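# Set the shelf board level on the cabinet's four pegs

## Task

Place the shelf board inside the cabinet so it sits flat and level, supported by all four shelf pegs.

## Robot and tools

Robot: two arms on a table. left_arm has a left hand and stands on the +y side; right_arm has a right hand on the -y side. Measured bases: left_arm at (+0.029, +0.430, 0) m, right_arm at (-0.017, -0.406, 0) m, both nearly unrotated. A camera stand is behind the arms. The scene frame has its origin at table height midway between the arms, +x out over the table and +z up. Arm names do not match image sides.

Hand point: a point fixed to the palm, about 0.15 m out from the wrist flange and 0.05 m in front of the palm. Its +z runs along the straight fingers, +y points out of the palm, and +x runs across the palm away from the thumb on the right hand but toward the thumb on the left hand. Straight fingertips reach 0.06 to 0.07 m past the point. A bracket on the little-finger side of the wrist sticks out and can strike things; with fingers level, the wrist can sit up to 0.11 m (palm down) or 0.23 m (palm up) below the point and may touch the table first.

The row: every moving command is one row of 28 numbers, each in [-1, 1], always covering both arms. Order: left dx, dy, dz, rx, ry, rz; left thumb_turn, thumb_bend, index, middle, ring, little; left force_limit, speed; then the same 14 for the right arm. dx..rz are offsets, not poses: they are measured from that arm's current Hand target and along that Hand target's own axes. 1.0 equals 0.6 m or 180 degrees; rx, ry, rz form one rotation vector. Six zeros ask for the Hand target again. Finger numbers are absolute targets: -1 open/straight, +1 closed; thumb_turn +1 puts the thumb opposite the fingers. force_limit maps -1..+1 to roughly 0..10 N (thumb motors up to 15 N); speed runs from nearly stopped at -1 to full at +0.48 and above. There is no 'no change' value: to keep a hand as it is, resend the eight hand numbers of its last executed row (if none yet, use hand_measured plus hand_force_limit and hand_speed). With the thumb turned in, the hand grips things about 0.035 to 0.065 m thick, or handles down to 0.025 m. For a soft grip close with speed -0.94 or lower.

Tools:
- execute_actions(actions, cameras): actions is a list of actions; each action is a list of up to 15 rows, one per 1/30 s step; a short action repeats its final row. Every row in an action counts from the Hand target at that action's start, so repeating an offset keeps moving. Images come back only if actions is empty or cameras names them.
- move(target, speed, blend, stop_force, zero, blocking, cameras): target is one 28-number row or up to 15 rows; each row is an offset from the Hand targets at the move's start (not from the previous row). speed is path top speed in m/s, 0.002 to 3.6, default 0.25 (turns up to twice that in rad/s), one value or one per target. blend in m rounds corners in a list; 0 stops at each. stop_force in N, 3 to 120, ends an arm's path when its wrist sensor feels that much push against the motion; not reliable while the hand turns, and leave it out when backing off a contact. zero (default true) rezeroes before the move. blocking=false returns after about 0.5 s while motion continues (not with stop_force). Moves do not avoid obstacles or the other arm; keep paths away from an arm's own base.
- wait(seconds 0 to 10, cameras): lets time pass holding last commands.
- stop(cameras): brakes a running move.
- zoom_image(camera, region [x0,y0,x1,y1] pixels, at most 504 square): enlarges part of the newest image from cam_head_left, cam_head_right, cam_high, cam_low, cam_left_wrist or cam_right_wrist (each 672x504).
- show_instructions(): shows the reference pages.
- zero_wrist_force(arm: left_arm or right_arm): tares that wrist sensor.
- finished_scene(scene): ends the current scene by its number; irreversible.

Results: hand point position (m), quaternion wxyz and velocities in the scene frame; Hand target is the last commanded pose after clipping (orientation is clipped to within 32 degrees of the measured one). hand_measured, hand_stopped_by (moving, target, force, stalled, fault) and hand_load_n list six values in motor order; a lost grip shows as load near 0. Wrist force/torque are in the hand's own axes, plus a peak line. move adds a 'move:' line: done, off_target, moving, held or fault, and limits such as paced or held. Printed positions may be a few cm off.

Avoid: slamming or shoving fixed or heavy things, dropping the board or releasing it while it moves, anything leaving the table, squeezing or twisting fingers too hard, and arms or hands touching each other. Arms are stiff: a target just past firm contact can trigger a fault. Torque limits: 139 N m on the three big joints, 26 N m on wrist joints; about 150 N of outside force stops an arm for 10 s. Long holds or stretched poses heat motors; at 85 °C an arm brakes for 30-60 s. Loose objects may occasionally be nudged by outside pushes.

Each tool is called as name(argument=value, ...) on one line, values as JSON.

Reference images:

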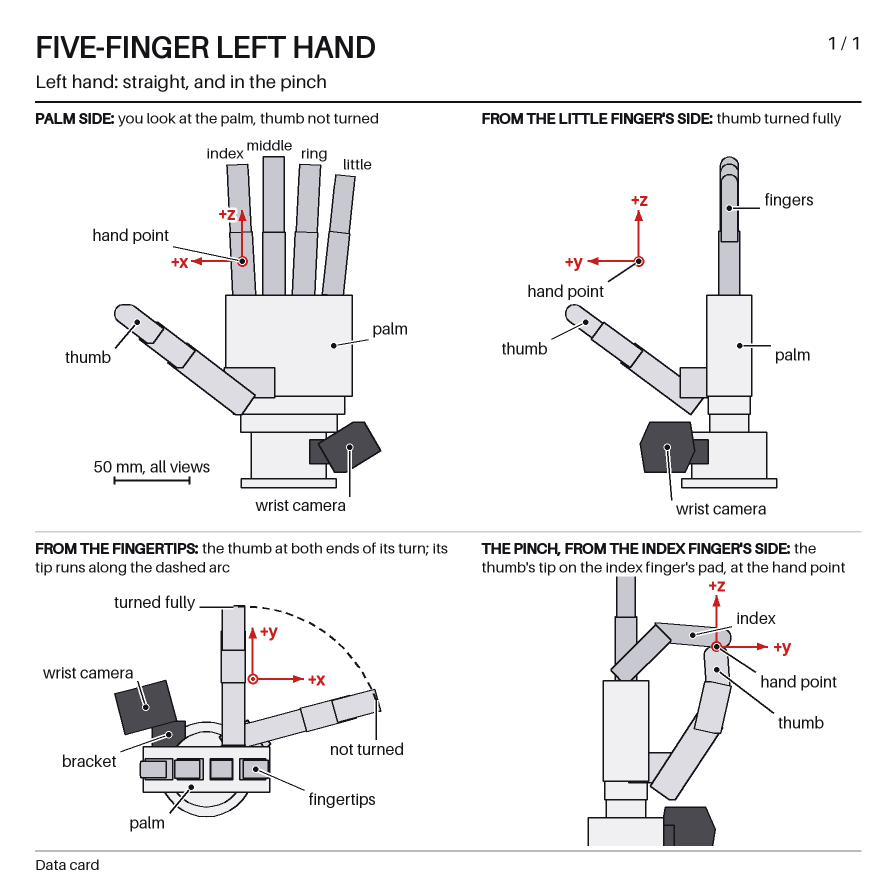

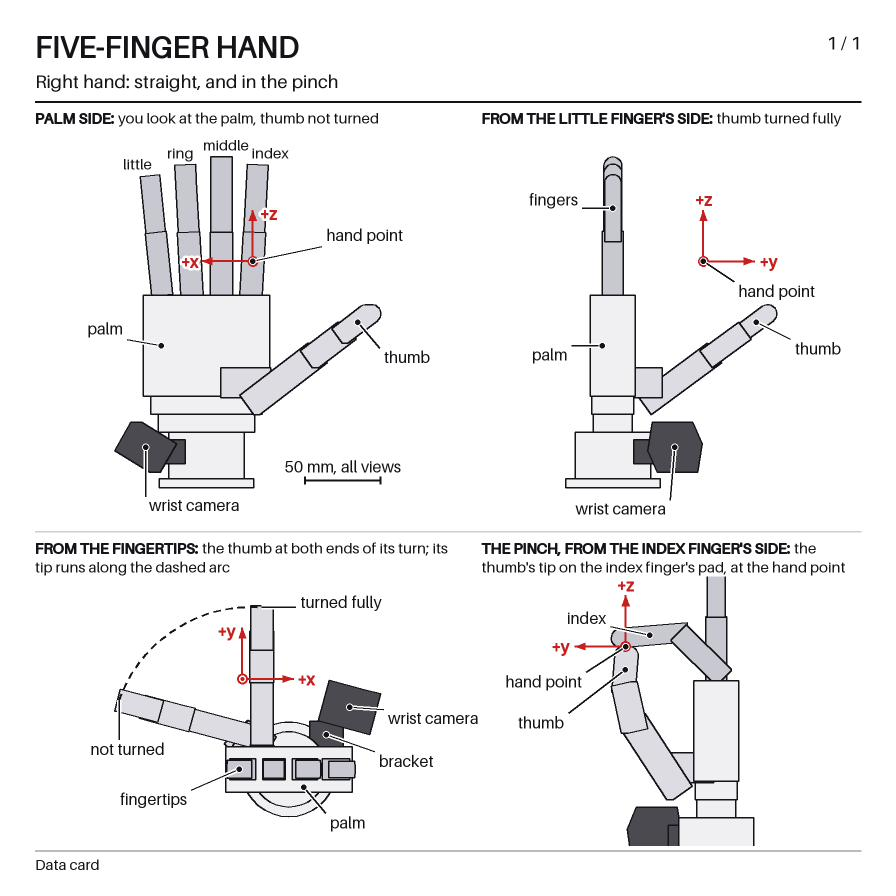

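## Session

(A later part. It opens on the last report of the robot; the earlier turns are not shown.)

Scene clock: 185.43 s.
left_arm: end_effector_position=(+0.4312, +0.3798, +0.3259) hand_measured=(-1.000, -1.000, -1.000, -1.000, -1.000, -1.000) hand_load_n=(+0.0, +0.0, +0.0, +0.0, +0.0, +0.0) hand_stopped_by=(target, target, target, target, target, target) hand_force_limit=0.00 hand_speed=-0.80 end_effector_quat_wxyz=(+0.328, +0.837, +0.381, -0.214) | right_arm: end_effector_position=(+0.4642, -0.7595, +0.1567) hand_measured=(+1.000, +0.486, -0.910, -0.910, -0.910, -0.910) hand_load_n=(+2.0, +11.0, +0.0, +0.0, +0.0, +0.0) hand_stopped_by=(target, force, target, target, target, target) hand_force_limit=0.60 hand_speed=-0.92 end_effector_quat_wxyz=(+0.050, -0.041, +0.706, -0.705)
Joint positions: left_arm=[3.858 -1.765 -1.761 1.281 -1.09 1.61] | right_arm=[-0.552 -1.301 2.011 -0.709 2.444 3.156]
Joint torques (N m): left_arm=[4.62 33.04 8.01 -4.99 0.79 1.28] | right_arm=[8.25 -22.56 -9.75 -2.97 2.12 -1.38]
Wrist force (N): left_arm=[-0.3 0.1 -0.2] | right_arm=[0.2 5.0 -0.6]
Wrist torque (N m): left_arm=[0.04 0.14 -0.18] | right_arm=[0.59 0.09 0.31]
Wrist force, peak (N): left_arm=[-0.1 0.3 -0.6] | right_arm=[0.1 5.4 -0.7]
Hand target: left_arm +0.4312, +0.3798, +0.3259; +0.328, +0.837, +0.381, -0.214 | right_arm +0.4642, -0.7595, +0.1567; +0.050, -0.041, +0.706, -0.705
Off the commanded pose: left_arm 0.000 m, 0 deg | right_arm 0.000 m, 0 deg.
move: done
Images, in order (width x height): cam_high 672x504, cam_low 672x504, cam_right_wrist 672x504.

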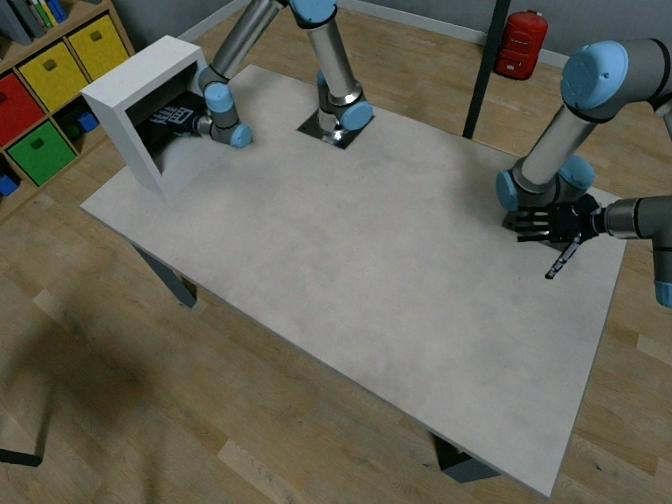

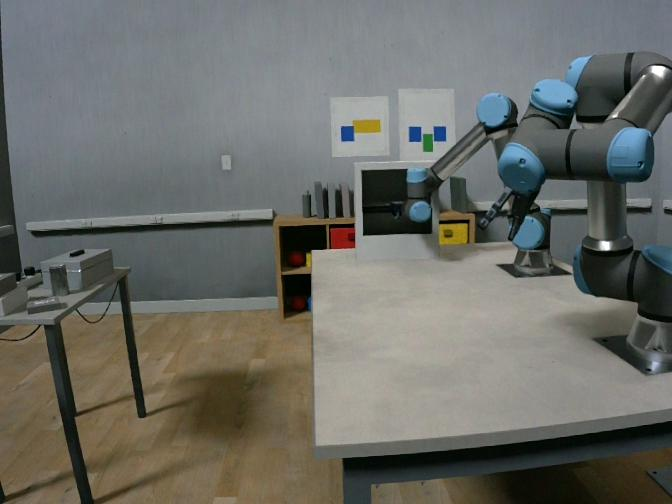

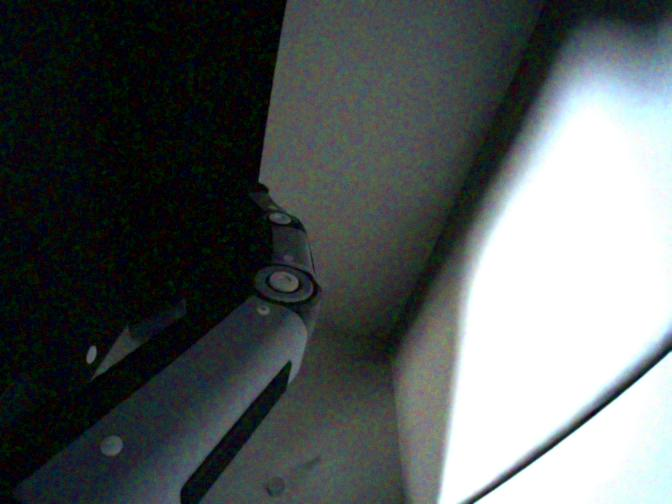

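move(target=[0,0,0,0,0,0,-1,-1,-1,-1,-1,-1,0,-0.8,0.0022,0.0417,-0.0002,0,0,0,1,0.85,-0.91,-0.91,-0.91,-0.91,0.6,-0.92], speed=0.008, stop_force=3, cameras=["cam_right_wrist","cam_high","cam_low"])

zoom_image(camera="cam_low", region=[350, 155, 445, 245])

zoom_image(camera="cam_high", region=[110, 50, 230, 190])

Scene clock: 189.77 s.
left_arm: end_effector_position=(+0.4312, +0.3798, +0.3259) hand_measured=(-1.000, -1.000, -1.000, -1.000, -1.000, -1.000) hand_load_n=(+0.0, +0.0, +0.0, +0.0, +0.0, +0.0) hand_stopped_by=(target, target, target, target, target, target) hand_force_limit=0.00 hand_speed=-0.80 end_effector_quat_wxyz=(+0.328, +0.837, +0.381, -0.214) | right_arm: end_effector_position=(+0.4632, -0.7595, +0.1316) hand_measured=(+1.000, +0.486, -0.910, -0.910, -0.910, -0.910) hand_load_n=(+1.5, +11.0, +0.0, +0.0, +0.0, +0.0) hand_stopped_by=(target, force, target, target, target, target) hand_force_limit=0.60 hand_speed=-0.92 end_effector_quat_wxyz=(+0.050, -0.040, +0.706, -0.705)
Joint positions: left_arm=[3.858 -1.765 -1.761 1.281 -1.09 1.61] | right_arm=[-0.553 -1.259 2.038 -0.777 2.443 3.156]
Joint torques (N m): left_arm=[5 32.53 8.16 -4.92 0.81 1.32] | right_arm=[-9.25 -23.1 -7.96 -3 -1.93 -1.15]
Wrist force (N): left_arm=[0.0 -0.1 -0.2] | right_arm=[0.2 4.7 -0.4]
Wrist torque (N m): left_arm=[0.00 0.09 -0.15] | right_arm=[0.53 0.08 0.30]
Wrist force, peak (N): left_arm=[0.3 0.1 -0.8] | right_arm=[0.2 5.4 -0.5]
Hand target: left_arm +0.4312, +0.3798, +0.3259; +0.328, +0.837, +0.381, -0.214 | right_arm +0.4632, -0.7595, +0.1316; +0.050, -0.041, +0.706, -0.705
Off the commanded pose: left_arm 0.000 m, 0 deg | right_arm 0.000 m, 0 deg.
move: done
Images, in order (width x height): cam_high 672x504, cam_low 672x504, cam_right_wrist 672x504.

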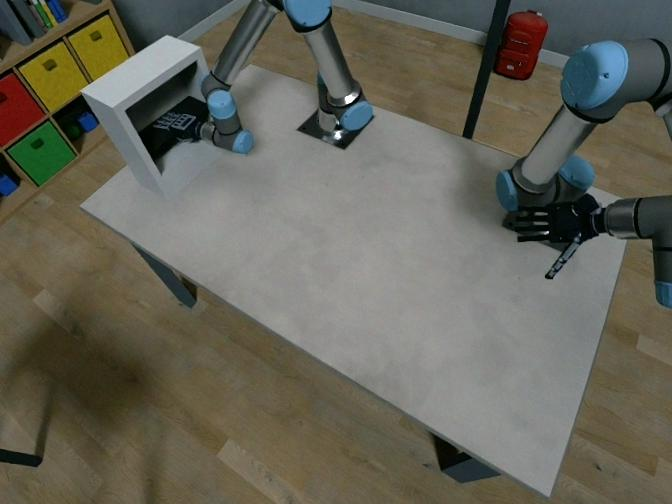

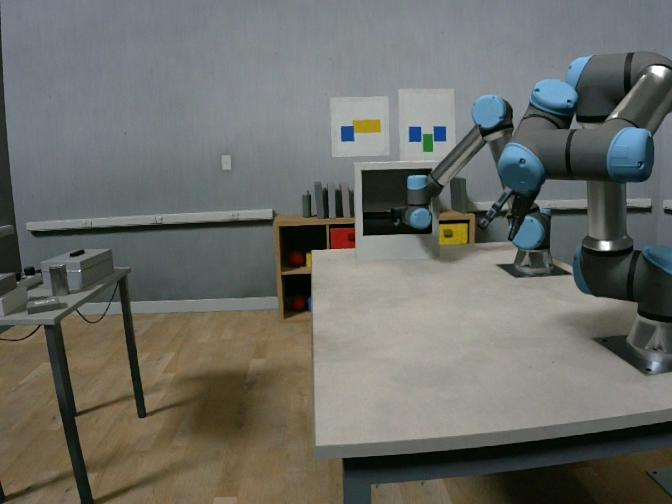

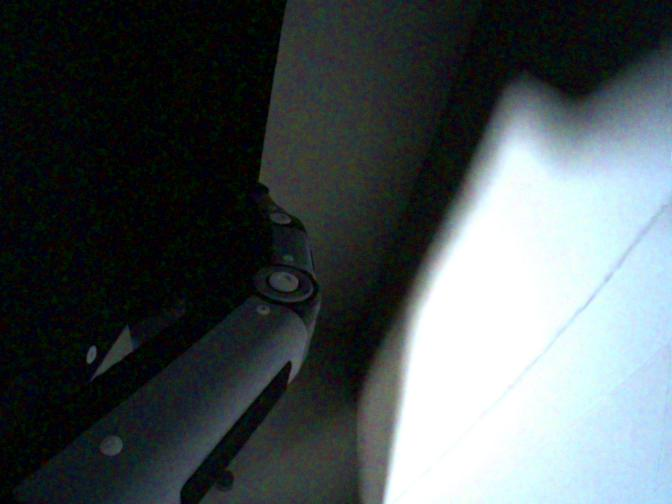

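Scaled by 5.305 from the camera's 672x504 image, which has a finer 960x720 frame.

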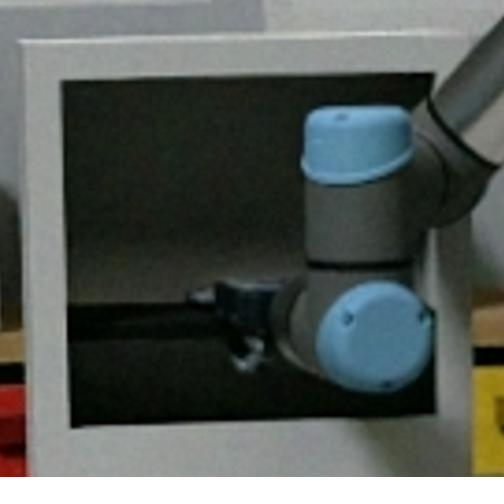

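Scaled by 3.600 from the camera's 672x504 image, which has a finer 960x720 frame.

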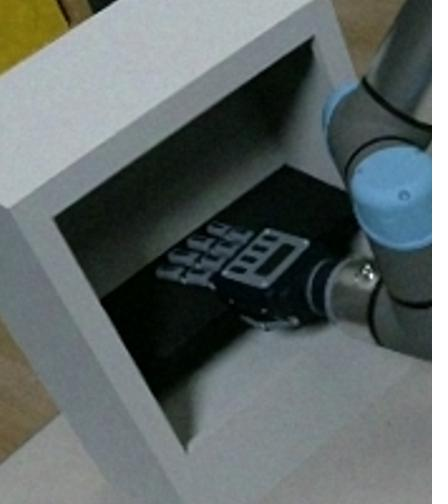

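move(target=[0,0,0,0,0,0,-1,-1,-1,-1,-1,-1,0,-0.8,0,0.022,0,0,0,0,1,0.85,-0.91,-0.91,-0.91,-0.91,0.6,-0.92], speed=0.006, stop_force=3, cameras=["cam_right_wrist","cam_high","cam_low"])

zoom_image(camera="cam_low", region=[350, 155, 445, 245])

zoom_image(camera="cam_high", region=[110, 50, 230, 190])

zoom_image(camera="cam_right_wrist", region=[180, 250, 520, 504])

Scene clock: 191.70 s.
left_arm: end_effector_position=(+0.4312, +0.3798, +0.3259) hand_measured=(-1.000, -1.000, -1.000, -1.000, -1.000, -1.000) hand_load_n=(+0.0, +0.0, +0.0, +0.0, +0.0, +0.0) hand_stopped_by=(target, target, target, target, target, target) hand_force_limit=0.00 hand_speed=-0.80 end_effector_quat_wxyz=(+0.328, +0.837, +0.381, -0.214) | right_arm: end_effector_position=(+0.4632, -0.7595, +0.1293) hand_measured=(+1.000, +0.486, -0.910, -0.910, -0.910, -0.910) hand_load_n=(+1.5, +12.0, +0.0, +0.0, -0.5, +0.0) hand_stopped_by=(target, force, target, target, target, target) hand_force_limit=0.60 hand_speed=-0.92 end_effector_quat_wxyz=(+0.050, -0.041, +0.706, -0.705)
Joint positions: left_arm=[3.858 -1.765 -1.761 1.281 -1.09 1.61] | right_arm=[-0.553 -1.254 2.04 -0.784 2.443 3.156]
Joint torques (N m): left_arm=[4.42 33.32 8.28 -4.92 0.8 1.26] | right_arm=[-3.25 -40.24 -19.59 -0.25 -0.06 -0.77]
Wrist force (N): left_arm=[-0.4 0.2 -0.4] | right_arm=[0.3 3.1 -0.9]
Wrist torque (N m): left_arm=[0.05 0.15 -0.18] | right_arm=[0.47 0.14 0.05]
Wrist force, peak (N): left_arm=[-0.4 0.2 -0.4] | right_arm=[0.2 5.4 -0.4]
Hand target: left_arm +0.4312, +0.3798, +0.3259; +0.328, +0.837, +0.381, -0.214 | right_arm +0.4632, -0.7595, +0.1293; +0.050, -0.041, +0.706, -0.705 (not the last commanded pose)
Off the commanded pose: left_arm 0.000 m, 0 deg | right_arm 0.011 m, 0 deg.
move: contact (right_arm)
Images, in order (width x height): cam_high 672x504, cam_low 672x504, cam_right_wrist 672x504.

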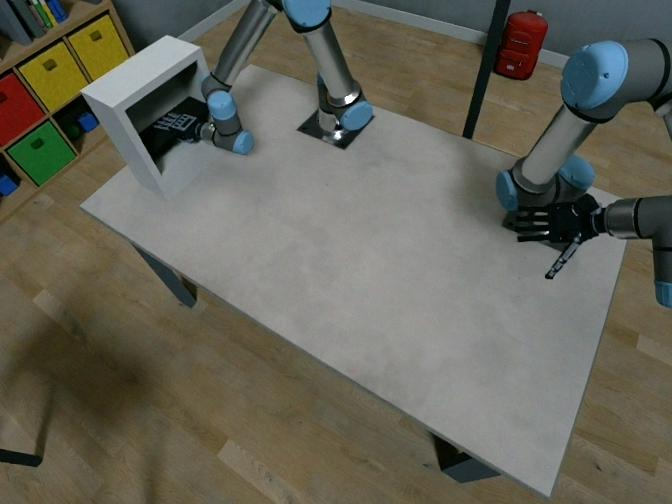

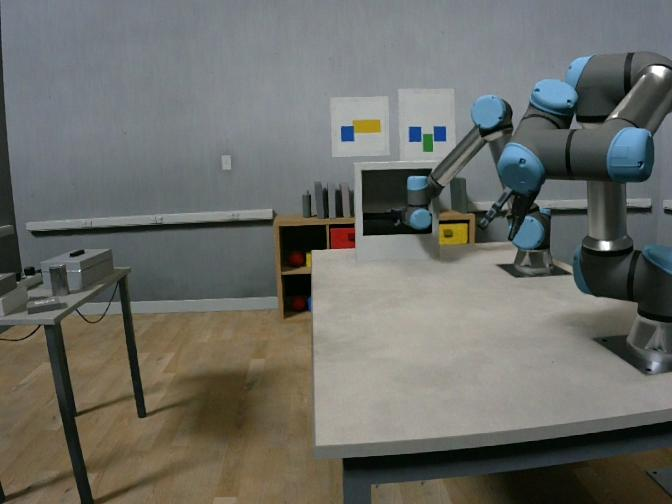

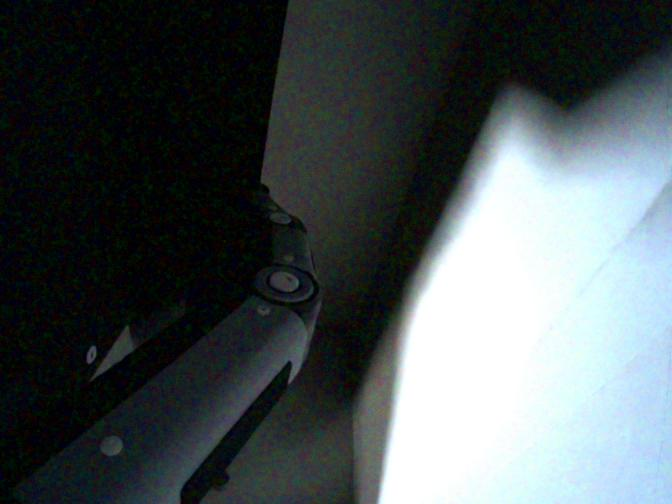

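Scaled by 5.305 from the camera's 672x504 image, which has a finer 960x720 frame.

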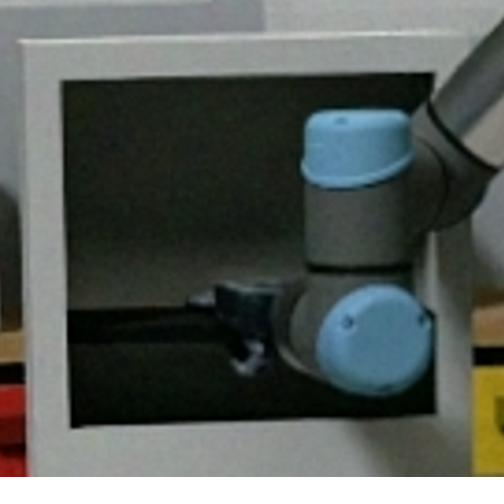

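Scaled by 3.600 from the camera's 672x504 image, which has a finer 960x720 frame.

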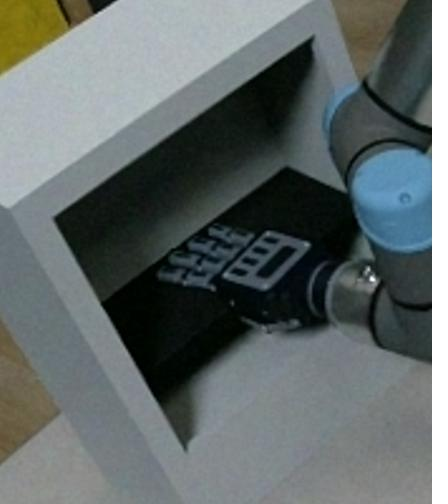

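Scaled by 1.482 from the camera's 672x504 image, which has a finer 960x720 frame.

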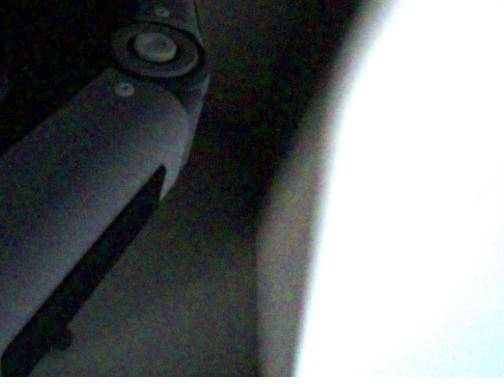

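move(target=[0,0,0,0,0,0,-1,-1,-1,-1,-1,-1,0,-0.8,0,0.006,0,0,0,0,1,0.85,-0.91,-0.91,-0.91,-0.91,0.6,-0.92], speed=0.004, stop_force=4)

Scene clock: 193.40 s.
left_arm: end_effector_position=(+0.4312, +0.3798, +0.3259) hand_measured=(-1.000, -1.000, -1.000, -1.000, -1.000, -1.000) hand_load_n=(+0.0, +0.0, +0.5, +0.0, +0.0, +0.0) hand_stopped_by=(target, target, target, target, target, target) hand_force_limit=0.00 hand_speed=-0.80 end_effector_quat_wxyz=(+0.328, +0.837, +0.381, -0.214) | right_arm: end_effector_position=(+0.4633, -0.7596, +0.1288) hand_measured=(+1.000, +0.486, -0.910, -0.910, -0.910, -0.910) hand_load_n=(+1.5, +13.5, +0.0, +0.0, +0.0, +0.0) hand_stopped_by=(target, force, target, target, target, target) hand_force_limit=0.60 hand_speed=-0.92 end_effector_quat_wxyz=(+0.050, -0.040, +0.706, -0.705)
Joint positions: left_arm=[3.858 -1.765 -1.761 1.281 -1.09 1.61] | right_arm=[-0.553 -1.253 2.04 -0.785 2.443 3.156]
Joint torques (N m): left_arm=[4.06 32.93 8.42 -4.89 0.87 1.31] | right_arm=[-1.84 -38.94 -18.89 0.04 0.2 -0.54]
Wrist force (N): left_arm=[0.3 0.1 -0.3] | right_arm=[-0.2 -1.1 0.1]
Wrist torque (N m): left_arm=[0.03 0.04 -0.14] | right_arm=[0.12 0.06 -0.51]
Wrist force, peak (N): left_arm=[0.1 0.4 -0.6] | right_arm=[0.3 3.2 -0.6]
Hand target: left_arm +0.4312, +0.3798, +0.3259; +0.328, +0.837, +0.381, -0.214 | right_arm +0.4633, -0.7596, +0.1288; +0.050, -0.040, +0.706, -0.705 (not the last commanded pose)
Off the commanded pose: left_arm 0.000 m, 0 deg | right_arm 0.003 m, 0 deg.
move: contact (right_arm)

move(target=[0,0,0,0,0,0,-1,-1,-1,-1,-1,-1,0,-0.8,0.0004,0.0022,0,0,0,-0.00278,1,0.85,-0.91,-0.91,-0.91,-0.91,0.6,-0.92], speed=0.02)

Scene clock: 195.03 s.
left_arm: end_effector_position=(+0.4312, +0.3798, +0.3259) hand_measured=(-1.000, -1.000, -1.000, -1.000, -1.000, -1.000) hand_load_n=(+0.0, +0.0, +0.0, +0.0, +0.0, +0.0) hand_stopped_by=(target, target, target, target, target, target) hand_force_limit=0.00 hand_speed=-0.80 end_effector_quat_wxyz=(+0.328, +0.837, +0.381, -0.214) | right_arm: end_effector_position=(+0.4631, -0.7596, +0.1276) hand_measured=(+1.000, +0.486, -0.910, -0.910, -0.910, -0.910) hand_load_n=(+1.5, +13.5, +0.0, +0.0, +0.0, -0.5) hand_stopped_by=(target, force, target, target, target, target) hand_force_limit=0.60 hand_speed=-0.92 end_effector_quat_wxyz=(+0.047, -0.043, +0.706, -0.705)
Joint positions: left_arm=[3.858 -1.765 -1.761 1.281 -1.09 1.61] | right_arm=[-0.553 -1.251 2.04 -0.788 2.443 3.148]
Joint torques (N m): left_arm=[4.6 33.06 8.46 -5 0.85 1.27] | right_arm=[8.17 -21.88 -10.96 -3.04 2 -0.95]
Wrist force (N): left_arm=[0.5 0.1 -0.2] | right_arm=[0.6 -0.3 -0.7]
Wrist torque (N m): left_arm=[0.03 0.01 -0.13] | right_arm=[0.20 0.08 -0.27]
Wrist force, peak (N): left_arm=[-0.6 0.2 -0.3] | right_arm=[-0.1 -1.5 0.0]
Hand target: left_arm +0.4312, +0.3798, +0.3259; +0.328, +0.837, +0.381, -0.214 | right_arm +0.4631, -0.7596, +0.1275; +0.047, -0.044, +0.706, -0.705
Off the commanded pose: left_arm 0.000 m, 0 deg | right_arm 0.000 m, 0 deg.
move: done

move(target=[0,0,0,0,0,0,-1,-1,-1,-1,-1,-1,0,-0.8,0.0004,0.0024,0,0,0,-0.00278,1,0.85,-0.91,-0.91,-0.91,-0.91,0.6,-0.92], speed=0.02)

Scene clock: 195.93 s.
left_arm: end_effector_position=(+0.4312, +0.3798, +0.3259) hand_measured=(-1.000, -1.000, -1.000, -1.000, -1.000, -1.000) hand_load_n=(+0.0, +0.0, +0.0, +0.0, +0.0, +0.0) hand_stopped_by=(target, target, target, target, target, target) hand_force_limit=0.00 hand_speed=-0.80 end_effector_quat_wxyz=(+0.328, +0.837, +0.381, -0.214) | right_arm: end_effector_position=(+0.4629, -0.7596, +0.1262) hand_measured=(+1.000, +0.486, -0.910, -0.910, -0.910, -0.910) hand_load_n=(+1.5, +11.5, +0.0, +0.0, +0.0, +0.0) hand_stopped_by=(target, force, target, target, target, target) hand_force_limit=0.60 hand_speed=-0.92 end_effector_quat_wxyz=(+0.044, -0.046, +0.706, -0.705)
Joint positions: left_arm=[3.858 -1.765 -1.761 1.281 -1.09 1.61] | right_arm=[-0.552 -1.248 2.04 -0.791 2.443 3.139]
Joint torques (N m): left_arm=[3.9 32.91 8.52 -4.96 0.89 1.3] | right_arm=[7.54 -5.99 -2.12 0.91 1.52 -1.96]
Wrist force (N): left_arm=[0.0 0.3 -0.5] | right_arm=[2.5 -29.4 -4.0]
Wrist torque (N m): left_arm=[0.07 0.09 -0.16] | right_arm=[-0.86 0.14 -0.13]
Wrist force, peak (N): left_arm=[0.0 0.2 -0.7] | right_arm=[2.5 -29.4 -4.0]
Hand target: left_arm +0.4312, +0.3798, +0.3259; +0.328, +0.837, +0.381, -0.214 | right_arm +0.4628, -0.7596, +0.1261; +0.044, -0.047, +0.706, -0.705
Off the commanded pose: left_arm 0.000 m, 0 deg | right_arm 0.000 m, 0 deg.
move: done

move(target=[0,0,0,0,0,0,-1,-1,-1,-1,-1,-1,0,-0.8,0,-0.0015,0,0,0,0,1,0.85,-0.91,-0.91,-0.91,-0.91,0.6,-0.92], speed=0.02, cameras=["cam_low","cam_high"])

zoom_image(camera="cam_low", region=[350, 195, 440, 240])

zoom_image(camera="cam_high", region=[120, 80, 220, 180])

Scene clock: 197.10 s.
left_arm: end_effector_position=(+0.4312, +0.3798, +0.3259) hand_measured=(-1.000, -1.000, -1.000, -1.000, -1.000, -1.000) hand_load_n=(+0.0, +0.0, +0.0, +0.0, +0.0, +0.0) hand_stopped_by=(target, target, target, target, target, target) hand_force_limit=0.00 hand_speed=-0.80 end_effector_quat_wxyz=(+0.328, +0.837, +0.381, -0.214) | right_arm: end_effector_position=(+0.4628, -0.7596, +0.1268) hand_measured=(+1.000, +0.486, -0.910, -0.910, -0.910, -0.910) hand_load_n=(+1.5, +11.5, +0.0, -0.5, +0.0, +0.0) hand_stopped_by=(target, force, target, target, target, target) hand_force_limit=0.60 hand_speed=-0.92 end_effector_quat_wxyz=(+0.044, -0.047, +0.706, -0.705)
Joint positions: left_arm=[3.858 -1.765 -1.761 1.281 -1.09 1.61] | right_arm=[-0.552 -1.249 2.04 -0.788 2.443 3.139]
Joint torques (N m): left_arm=[4.76 32.98 8.59 -5.08 0.92 1.2] | right_arm=[6.31 -39.43 -19.18 0.36 1.6 -1.41]
Wrist force (N): left_arm=[0.2 0.2 0.0] | right_arm=[-0.4 0.8 -0.2]
Wrist torque (N m): left_arm=[0.04 0.08 -0.15] | right_arm=[0.36 0.10 0.37]
Wrist force, peak (N): left_arm=[0.1 -0.1 -0.6] | right_arm=[3.0 -35.4 -4.8]
Hand target: left_arm +0.4312, +0.3798, +0.3259; +0.328, +0.837, +0.381, -0.214 | right_arm +0.4628, -0.7596, +0.1270; +0.044, -0.047, +0.706, -0.705
Off the commanded pose: left_arm 0.000 m, 0 deg | right_arm 0.000 m, 0 deg.
move: done
Images, in order (width x height): cam_high 672x504, cam_low 672x504.

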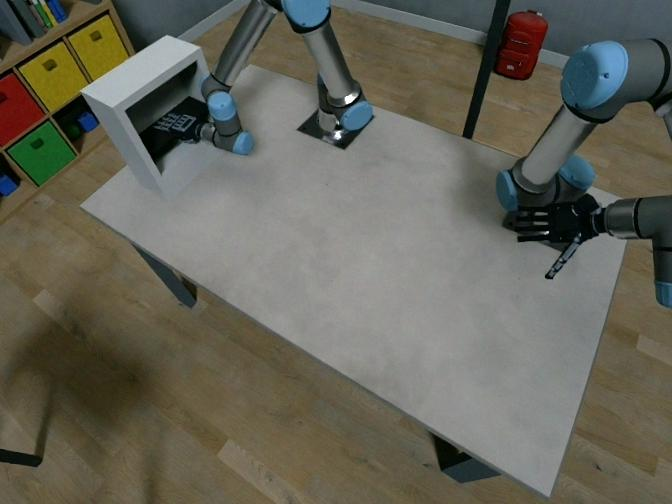

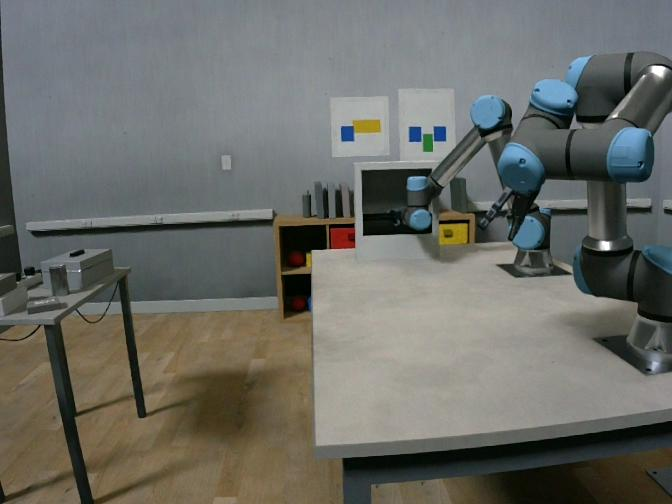

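Scaled by 5.600 from the camera's 672x504 image, which has a finer 960x720 frame.

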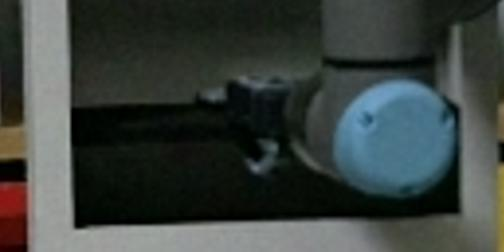

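Scaled by 5.040 from the camera's 672x504 image, which has a finer 960x720 frame.

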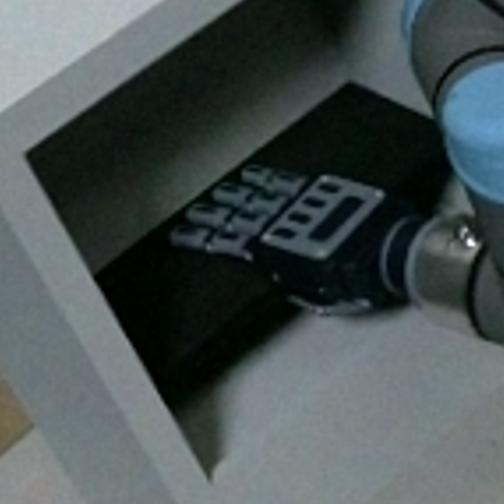

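move(target=[0,0,0,0,0,0,-1,-1,-1,-1,-1,-1,0,-0.8,-0.0002,0.0008,-0.0008,-0.00544,0,0.00113,1,0.85,-0.91,-0.91,-0.91,-0.91,0.6,-0.92], speed=0.02)

Scene clock: 198.47 s.
left_arm: end_effector_position=(+0.4312, +0.3798, +0.3259) hand_measured=(-1.000, -1.000, -1.000, -1.000, -1.000, -1.000) hand_load_n=(+0.0, +0.0, +0.0, +0.0, +0.0, +0.0) hand_stopped_by=(target, target, target, target, target, target) hand_force_limit=0.00 hand_speed=-0.80 end_effector_quat_wxyz=(+0.328, +0.837, +0.381, -0.214) | right_arm: end_effector_position=(+0.4629, -0.7591, +0.1265) hand_measured=(+1.000, +0.486, -0.910, -0.910, -0.910, -0.910) hand_load_n=(+1.0, +10.5, +0.0, +0.5, +0.0, +0.0) hand_stopped_by=(target, force, target, target, target, target) hand_force_limit=0.60 hand_speed=-0.92 end_effector_quat_wxyz=(+0.045, -0.046, +0.712, -0.699)
Joint positions: left_arm=[3.858 -1.765 -1.761 1.281 -1.09 1.61] | right_arm=[-0.554 -1.251 2.029 -0.75 2.442 3.162]
Joint torques (N m): left_arm=[4.35 32.8 8.49 -5.04 0.93 1.23] | right_arm=[-9.95 -39.49 -19 0.37 -1.95 0.98]
Wrist force (N): left_arm=[0.0 0.2 0.0] | right_arm=[-0.1 0.5 -0.7]
Wrist torque (N m): left_arm=[0.04 0.10 -0.16] | right_arm=[0.39 0.12 0.10]
Wrist force, peak (N): left_arm=[-0.2 0.3 -0.8] | right_arm=[0.1 5.0 -0.6]
Hand target: left_arm +0.4312, +0.3798, +0.3259; +0.328, +0.837, +0.381, -0.214 | right_arm +0.4629, -0.7591, +0.1265; +0.045, -0.046, +0.712, -0.699
Off the commanded pose: left_arm 0.000 m, 0 deg | right_arm 0.000 m, 0 deg.
move: done

move(target=[0,0,0,0,0,0,-1,-1,-1,-1,-1,-1,0,-0.8,-0.0002,0.0008,-0.0008,-0.00544,0,0.00113,1,0.85,-0.91,-0.91,-0.91,-0.91,0.6,-0.92], speed=0.02)

Scene clock: 199.57 s.
left_arm: end_effector_position=(+0.4312, +0.3798, +0.3259) hand_measured=(-1.000, -1.000, -1.000, -1.000, -1.000, -1.000) hand_load_n=(+0.0, +0.0, +0.0, +0.0, +0.0, +0.0) hand_stopped_by=(target, target, target, target, target, target) hand_force_limit=0.00 hand_speed=-0.80 end_effector_quat_wxyz=(+0.328, +0.837, +0.381, -0.214) | right_arm: end_effector_position=(+0.4630, -0.7586, +0.1260) hand_measured=(+1.000, +0.486, -0.910, -0.910, -0.910, -0.910) hand_load_n=(+0.5, +10.0, +3.0, +12.5, +4.5, +0.0) hand_stopped_by=(target, force, target, target, target, target) hand_force_limit=0.60 hand_speed=-0.92 end_effector_quat_wxyz=(+0.045, -0.045, +0.718, -0.693)
Joint positions: left_arm=[3.858 -1.765 -1.761 1.281 -1.09 1.61] | right_arm=[-0.555 -1.252 2.018 -0.711 2.44 3.186]
Joint torques (N m): left_arm=[4.09 32.68 7.75 -5 0.87 1.26] | right_arm=[-11.06 -29.54 -12.85 2.82 -2.16 1.36]
Wrist force (N): left_arm=[0.2 0.0 -0.4] | right_arm=[0.1 -19.5 -3.9]
Wrist torque (N m): left_arm=[0.03 0.06 -0.14] | right_arm=[0.80 0.28 -0.75]
Wrist force, peak (N): left_arm=[-0.4 0.5 -0.3] | right_arm=[0.1 -19.5 -3.9]
Hand target: left_arm +0.4312, +0.3798, +0.3259; +0.328, +0.837, +0.381, -0.214 | right_arm +0.4629, -0.7586, +0.1260; +0.045, -0.045, +0.718, -0.693
Off the commanded pose: left_arm 0.000 m, 0 deg | right_arm 0.000 m, 0 deg.
move: done

move(target=[0,0,0,0,0,0,-1,-1,-1,-1,-1,-1,0,-0.8,0,-0.001,0,0,0,0,1,0.85,-0.91,-0.91,-0.91,-0.91,0.6,-0.92], speed=0.02)

Scene clock: 200.50 s.
left_arm: end_effector_position=(+0.4312, +0.3798, +0.3259) hand_measured=(-1.000, -1.000, -1.000, -1.000, -1.000, -1.000) hand_load_n=(+0.0, +0.0, +0.0, +0.0, +0.0, +0.0) hand_stopped_by=(target, target, target, target, target, target) hand_force_limit=0.00 hand_speed=-0.80 end_effector_quat_wxyz=(+0.328, +0.837, +0.381, -0.214) | right_arm: end_effector_position=(+0.4629, -0.7586, +0.1266) hand_measured=(+1.000, +0.486, -0.910, -0.910, -0.910, -0.910) hand_load_n=(+1.0, +10.0, +0.5, +9.0, +1.5, +0.0) hand_stopped_by=(target, force, target, target, target, target) hand_force_limit=0.60 hand_speed=-0.92 end_effector_quat_wxyz=(+0.045, -0.045, +0.718, -0.693)
Joint positions: left_arm=[3.858 -1.765 -1.761 1.281 -1.09 1.61] | right_arm=[-0.555 -1.253 2.017 -0.71 2.44 3.186]
Joint torques (N m): left_arm=[4.48 32.39 8.74 -4.99 0.88 1.18] | right_arm=[-9.35 -35.12 -15.64 1.66 -1.64 1.43]
Wrist force (N): left_arm=[-0.1 0.1 0.0] | right_arm=[-0.9 -7.5 0.6]
Wrist torque (N m): left_arm=[0.02 0.11 -0.16] | right_arm=[0.61 0.11 -0.41]
Wrist force, peak (N): left_arm=[-0.2 -0.1 -0.6] | right_arm=[0.2 -20.3 -4.0]
Hand target: left_arm +0.4312, +0.3798, +0.3259; +0.328, +0.837, +0.381, -0.214 | right_arm +0.4629, -0.7587, +0.1266; +0.045, -0.045, +0.718, -0.693
Off the commanded pose: left_arm 0.000 m, 0 deg | right_arm 0.000 m, 0 deg.
move: done

move(target=[0,0,0,0,0,0,-1,-1,-1,-1,-1,-1,0,-0.8,0,0,0,0,0,0,1,0.2,-0.91,-0.91,-0.91,-0.91,0.6,-0.85], speed=0.02, cameras=["cam_low","cam_high","cam_right_wrist"])

zoom_image(camera="cam_low", region=[350, 195, 440, 240])

zoom_image(camera="cam_high", region=[120, 80, 220, 180])

Scene clock: 202.53 s.
left_arm: end_effector_position=(+0.4312, +0.3798, +0.3259) hand_measured=(-1.000, -1.000, -1.000, -1.000, -1.000, -1.000) hand_load_n=(+0.0, +0.0, +0.0, +0.0, +0.0, +0.0) hand_stopped_by=(target, target, target, target, target, target) hand_force_limit=0.00 hand_speed=-0.80 end_effector_quat_wxyz=(+0.328, +0.837, +0.381, -0.214) | right_arm: end_effector_position=(+0.4629, -0.7587, +0.1266) hand_measured=(+1.000, +0.200, -0.910, -0.910, -0.910, -0.910) hand_load_n=(+0.0, +0.0, +0.0, +9.0, +1.5, +0.0) hand_stopped_by=(target, target, target, target, target, target) hand_force_limit=0.60 hand_speed=-0.85 end_effector_quat_wxyz=(+0.045, -0.045, +0.718, -0.693)
Joint positions: left_arm=[3.858 -1.765 -1.761 1.281 -1.09 1.61] | right_arm=[-0.555 -1.253 2.017 -0.709 2.44 3.186]
Joint torques (N m): left_arm=[3.99 33.07 8.31 -5.02 0.98 1.24] | right_arm=[-5.24 -29.84 -15.82 1.44 -0.69 -1.11]
Wrist force (N): left_arm=[-0.2 0.3 -0.3] | right_arm=[-0.2 -7.7 -1.9]
Wrist torque (N m): left_arm=[0.07 0.11 -0.18] | right_arm=[0.73 0.12 -0.08]
Wrist force, peak (N): left_arm=[0.1 0.4 -0.5] | right_arm=[-0.1 -8.2 -2.1]
Hand target: left_arm +0.4312, +0.3798, +0.3259; +0.328, +0.837, +0.381, -0.214 | right_arm +0.4629, -0.7587, +0.1266; +0.045, -0.045, +0.718, -0.693
Off the commanded pose: left_arm 0.000 m, 0 deg | right_arm 0.000 m, 0 deg.
move: done
Images, in order (width x height): cam_high 672x504, cam_low 672x504, cam_right_wrist 672x504.

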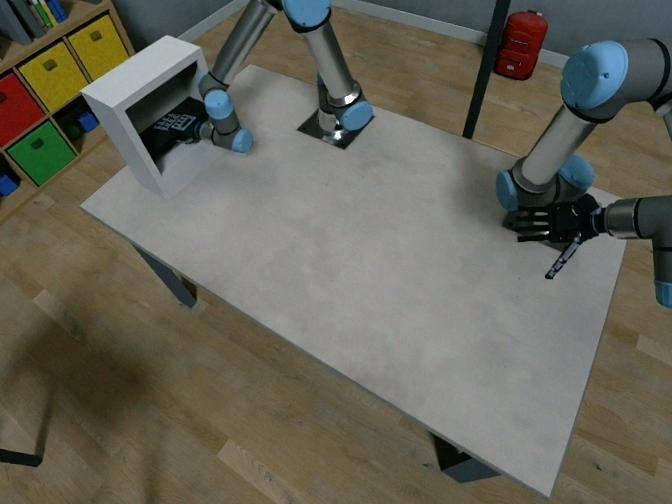

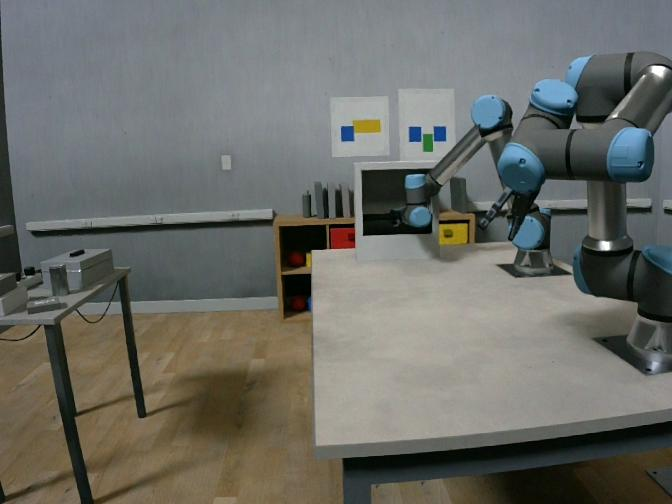

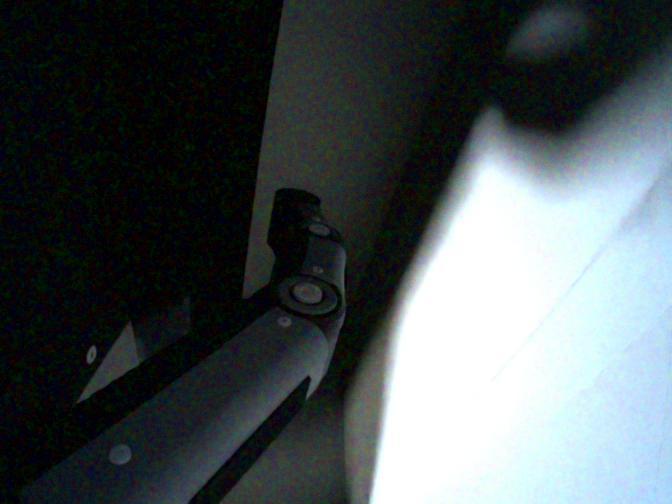

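Scaled by 5.600 from the camera's 672x504 image, which has a finer 960x720 frame.

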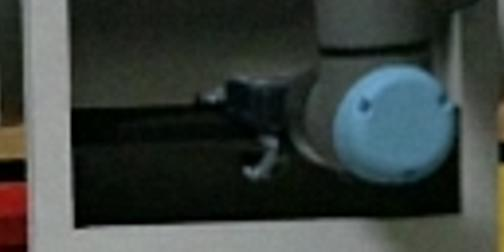

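Scaled by 5.040 from the camera's 672x504 image, which has a finer 960x720 frame.

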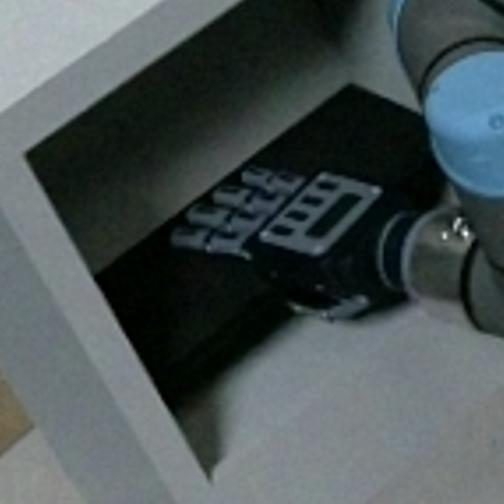

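move(target=[0,0,0,0,0,0,-1,-1,-1,-1,-1,-1,0,-0.8,0,-0.0075,0,0,0,0,1,0.2,-0.91,-0.91,-0.91,-0.91,0.6,-0.85], speed=0.01, cameras=["cam_low","cam_high"])

zoom_image(camera="cam_low", region=[350, 195, 440, 240])

zoom_image(camera="cam_high", region=[120, 80, 220, 180])

Scene clock: 203.63 s.
left_arm: end_effector_position=(+0.4312, +0.3798, +0.3259) hand_measured=(-1.000, -1.000, -1.000, -1.000, -1.000, -1.000) hand_load_n=(+0.0, +0.0, +0.5, +0.0, +0.0, +0.0) hand_stopped_by=(target, target, target, target, target, target) hand_force_limit=0.00 hand_speed=-0.80 end_effector_quat_wxyz=(+0.328, +0.837, +0.381, -0.214) | right_arm: end_effector_position=(+0.4630, -0.7588, +0.1310) hand_measured=(+1.000, +0.200, -0.910, -0.910, -0.910, -0.910) hand_load_n=(+0.0, +0.0, +0.0, +0.0, +0.0, +0.0) hand_stopped_by=(target, target, target, target, target, target) hand_force_limit=0.60 hand_speed=-0.85 end_effector_quat_wxyz=(+0.045, -0.045, +0.718, -0.693)
Joint positions: left_arm=[3.858 -1.765 -1.761 1.281 -1.09 1.61] | right_arm=[-0.555 -1.261 2.013 -0.698 2.44 3.186]
Joint torques (N m): left_arm=[4.24 32.44 8.42 -5.02 0.99 1.19] | right_arm=[-9.92 -37.88 -19.39 0.48 -1.71 -1.02]
Wrist force (N): left_arm=[-0.4 0.4 -0.4] | right_arm=[-0.1 0.5 -0.5]
Wrist torque (N m): left_arm=[0.09 0.14 -0.19] | right_arm=[0.48 0.12 0.14]
Wrist force, peak (N): left_arm=[0.0 0.7 -0.2] | right_arm=[-0.3 -8.2 -1.8]
Hand target: left_arm +0.4312, +0.3798, +0.3259; +0.328, +0.837, +0.381, -0.214 | right_arm +0.4630, -0.7588, +0.1311; +0.045, -0.045, +0.718, -0.693
Off the commanded pose: left_arm 0.000 m, 0 deg | right_arm 0.000 m, 0 deg.
move: done
Images, in order (width x height): cam_high 672x504, cam_low 672x504.

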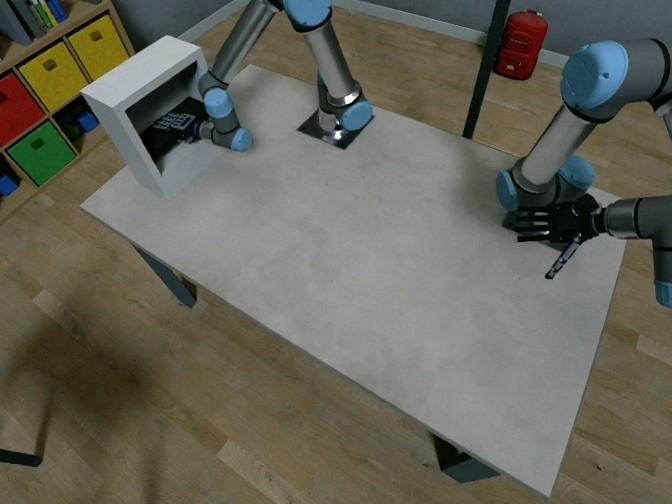

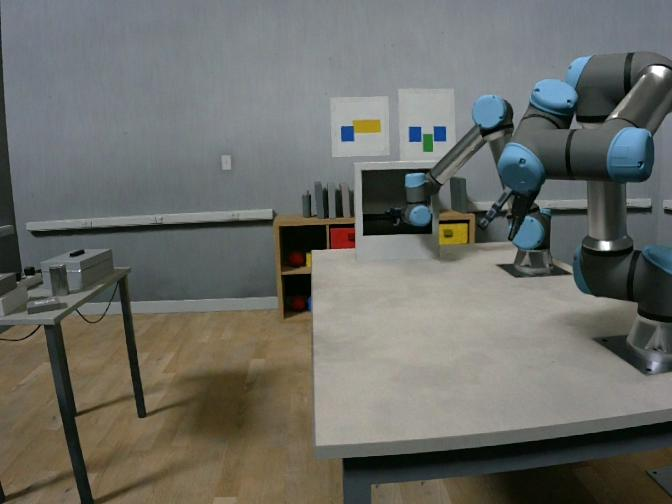

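Scaled by 5.600 from the camera's 672x504 image, which has a finer 960x720 frame.

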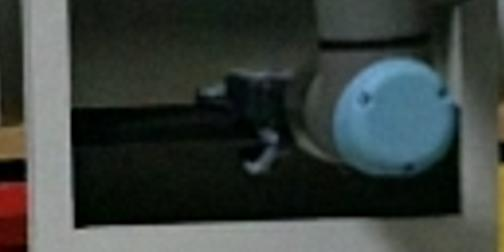

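Scaled by 5.040 from the camera's 672x504 image, which has a finer 960x720 frame.

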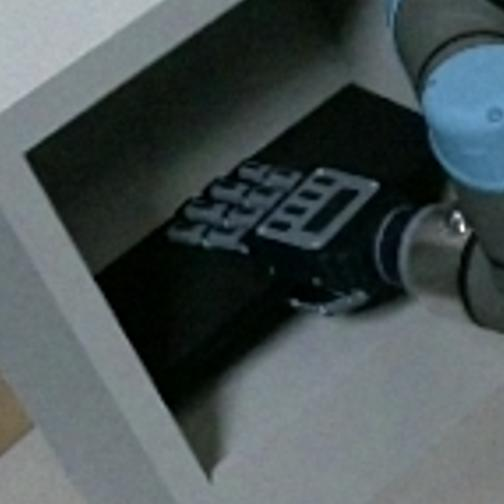

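move(target=[0,0,0,0,0,0,-1,-1,-1,-1,-1,-1,0,-0.8,-0.045,0.0079,-0.2461,0,0,0,1,0.2,-0.91,-0.91,-0.91,-0.91,0.6,-0.85], speed=0.06, stop_force=4, cameras=["cam_low","cam_high","cam_right_wrist"])

zoom_image(camera="cam_low", region=[350, 155, 445, 245])

zoom_image(camera="cam_high", region=[110, 60, 230, 190])

Scene clock: 207.53 s.
left_arm: end_effector_position=(+0.4312, +0.3798, +0.3259) hand_measured=(-1.000, -1.000, -1.000, -1.000, -1.000, -1.000) hand_load_n=(+0.0, +0.0, +0.0, +0.0, +0.0, +0.0) hand_stopped_by=(target, target, target, target, target, target) hand_force_limit=0.00 hand_speed=-0.80 end_effector_quat_wxyz=(+0.328, +0.837, +0.381, -0.214) | right_arm: end_effector_position=(+0.4709, -0.6088, +0.1316) hand_measured=(+1.000, +0.200, -0.910, -0.910, -0.910, -0.910) hand_load_n=(-0.5, +0.0, +0.0, +0.0, +0.0, +0.0) hand_stopped_by=(target, target, target, target, target, target) hand_force_limit=0.60 hand_speed=-0.85 end_effector_quat_wxyz=(+0.045, -0.045, +0.718, -0.693)
Joint positions: left_arm=[3.858 -1.765 -1.761 1.281 -1.09 1.61] | right_arm=[-0.207 -1.262 2.014 -0.65 2.787 3.24]
Joint torques (N m): left_arm=[4.09 32.54 8.5 -5.06 0.99 1.25] | right_arm=[7.78 -20.94 -18.93 1.02 2.25 1.2]
Wrist force (N): left_arm=[-0.1 0.2 -0.2] | right_arm=[-0.1 0.6 -0.1]
Wrist torque (N m): left_arm=[0.06 0.11 -0.16] | right_arm=[0.46 0.11 0.14]
Wrist force, peak (N): left_arm=[-0.4 0.3 -0.5] | right_arm=[0.0 1.0 -0.6]
Hand target: left_arm +0.4312, +0.3798, +0.3259; +0.328, +0.837, +0.381, -0.214 | right_arm +0.4709, -0.6088, +0.1316; +0.045, -0.045, +0.718, -0.693
Off the commanded pose: left_arm 0.000 m, 0 deg | right_arm 0.000 m, 0 deg.
move: done
Images, in order (width x height): cam_high 672x504, cam_low 672x504, cam_right_wrist 672x504.

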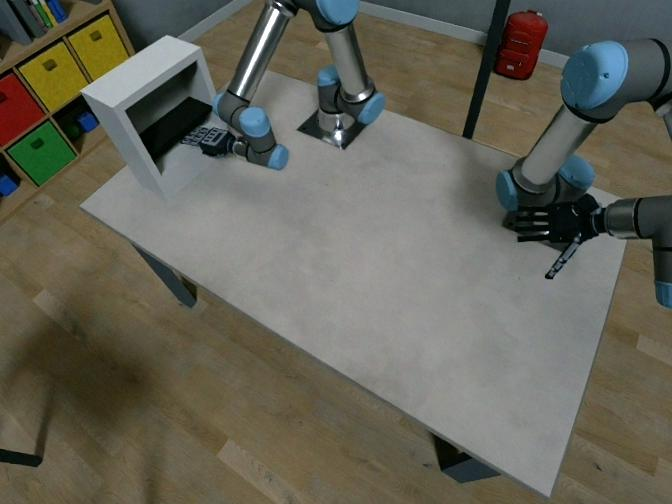

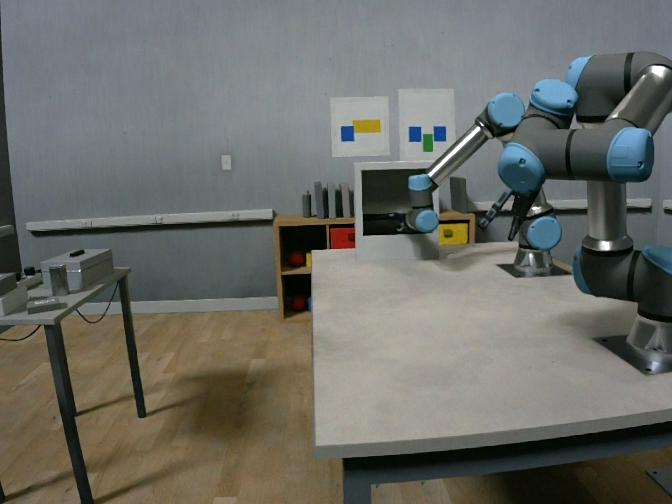

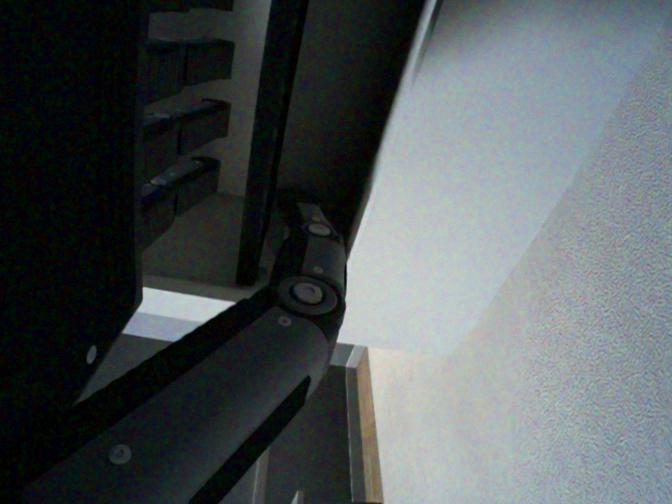

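Scaled by 5.305 from the camera's 672x504 image, which has a finer 960x720 frame.

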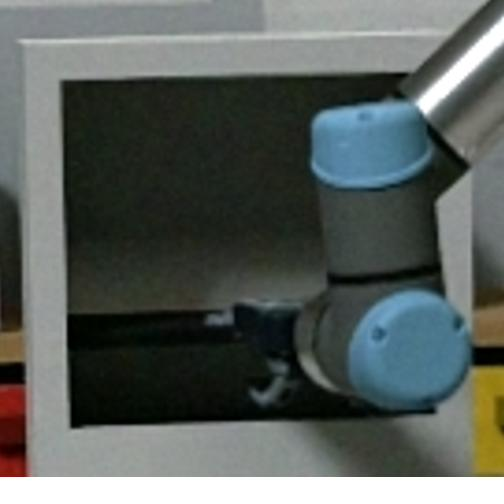

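Scaled by 3.877 from the camera's 672x504 image, which has a finer 960x720 frame.

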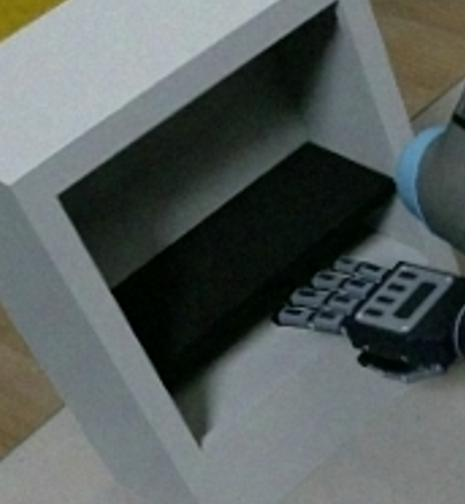

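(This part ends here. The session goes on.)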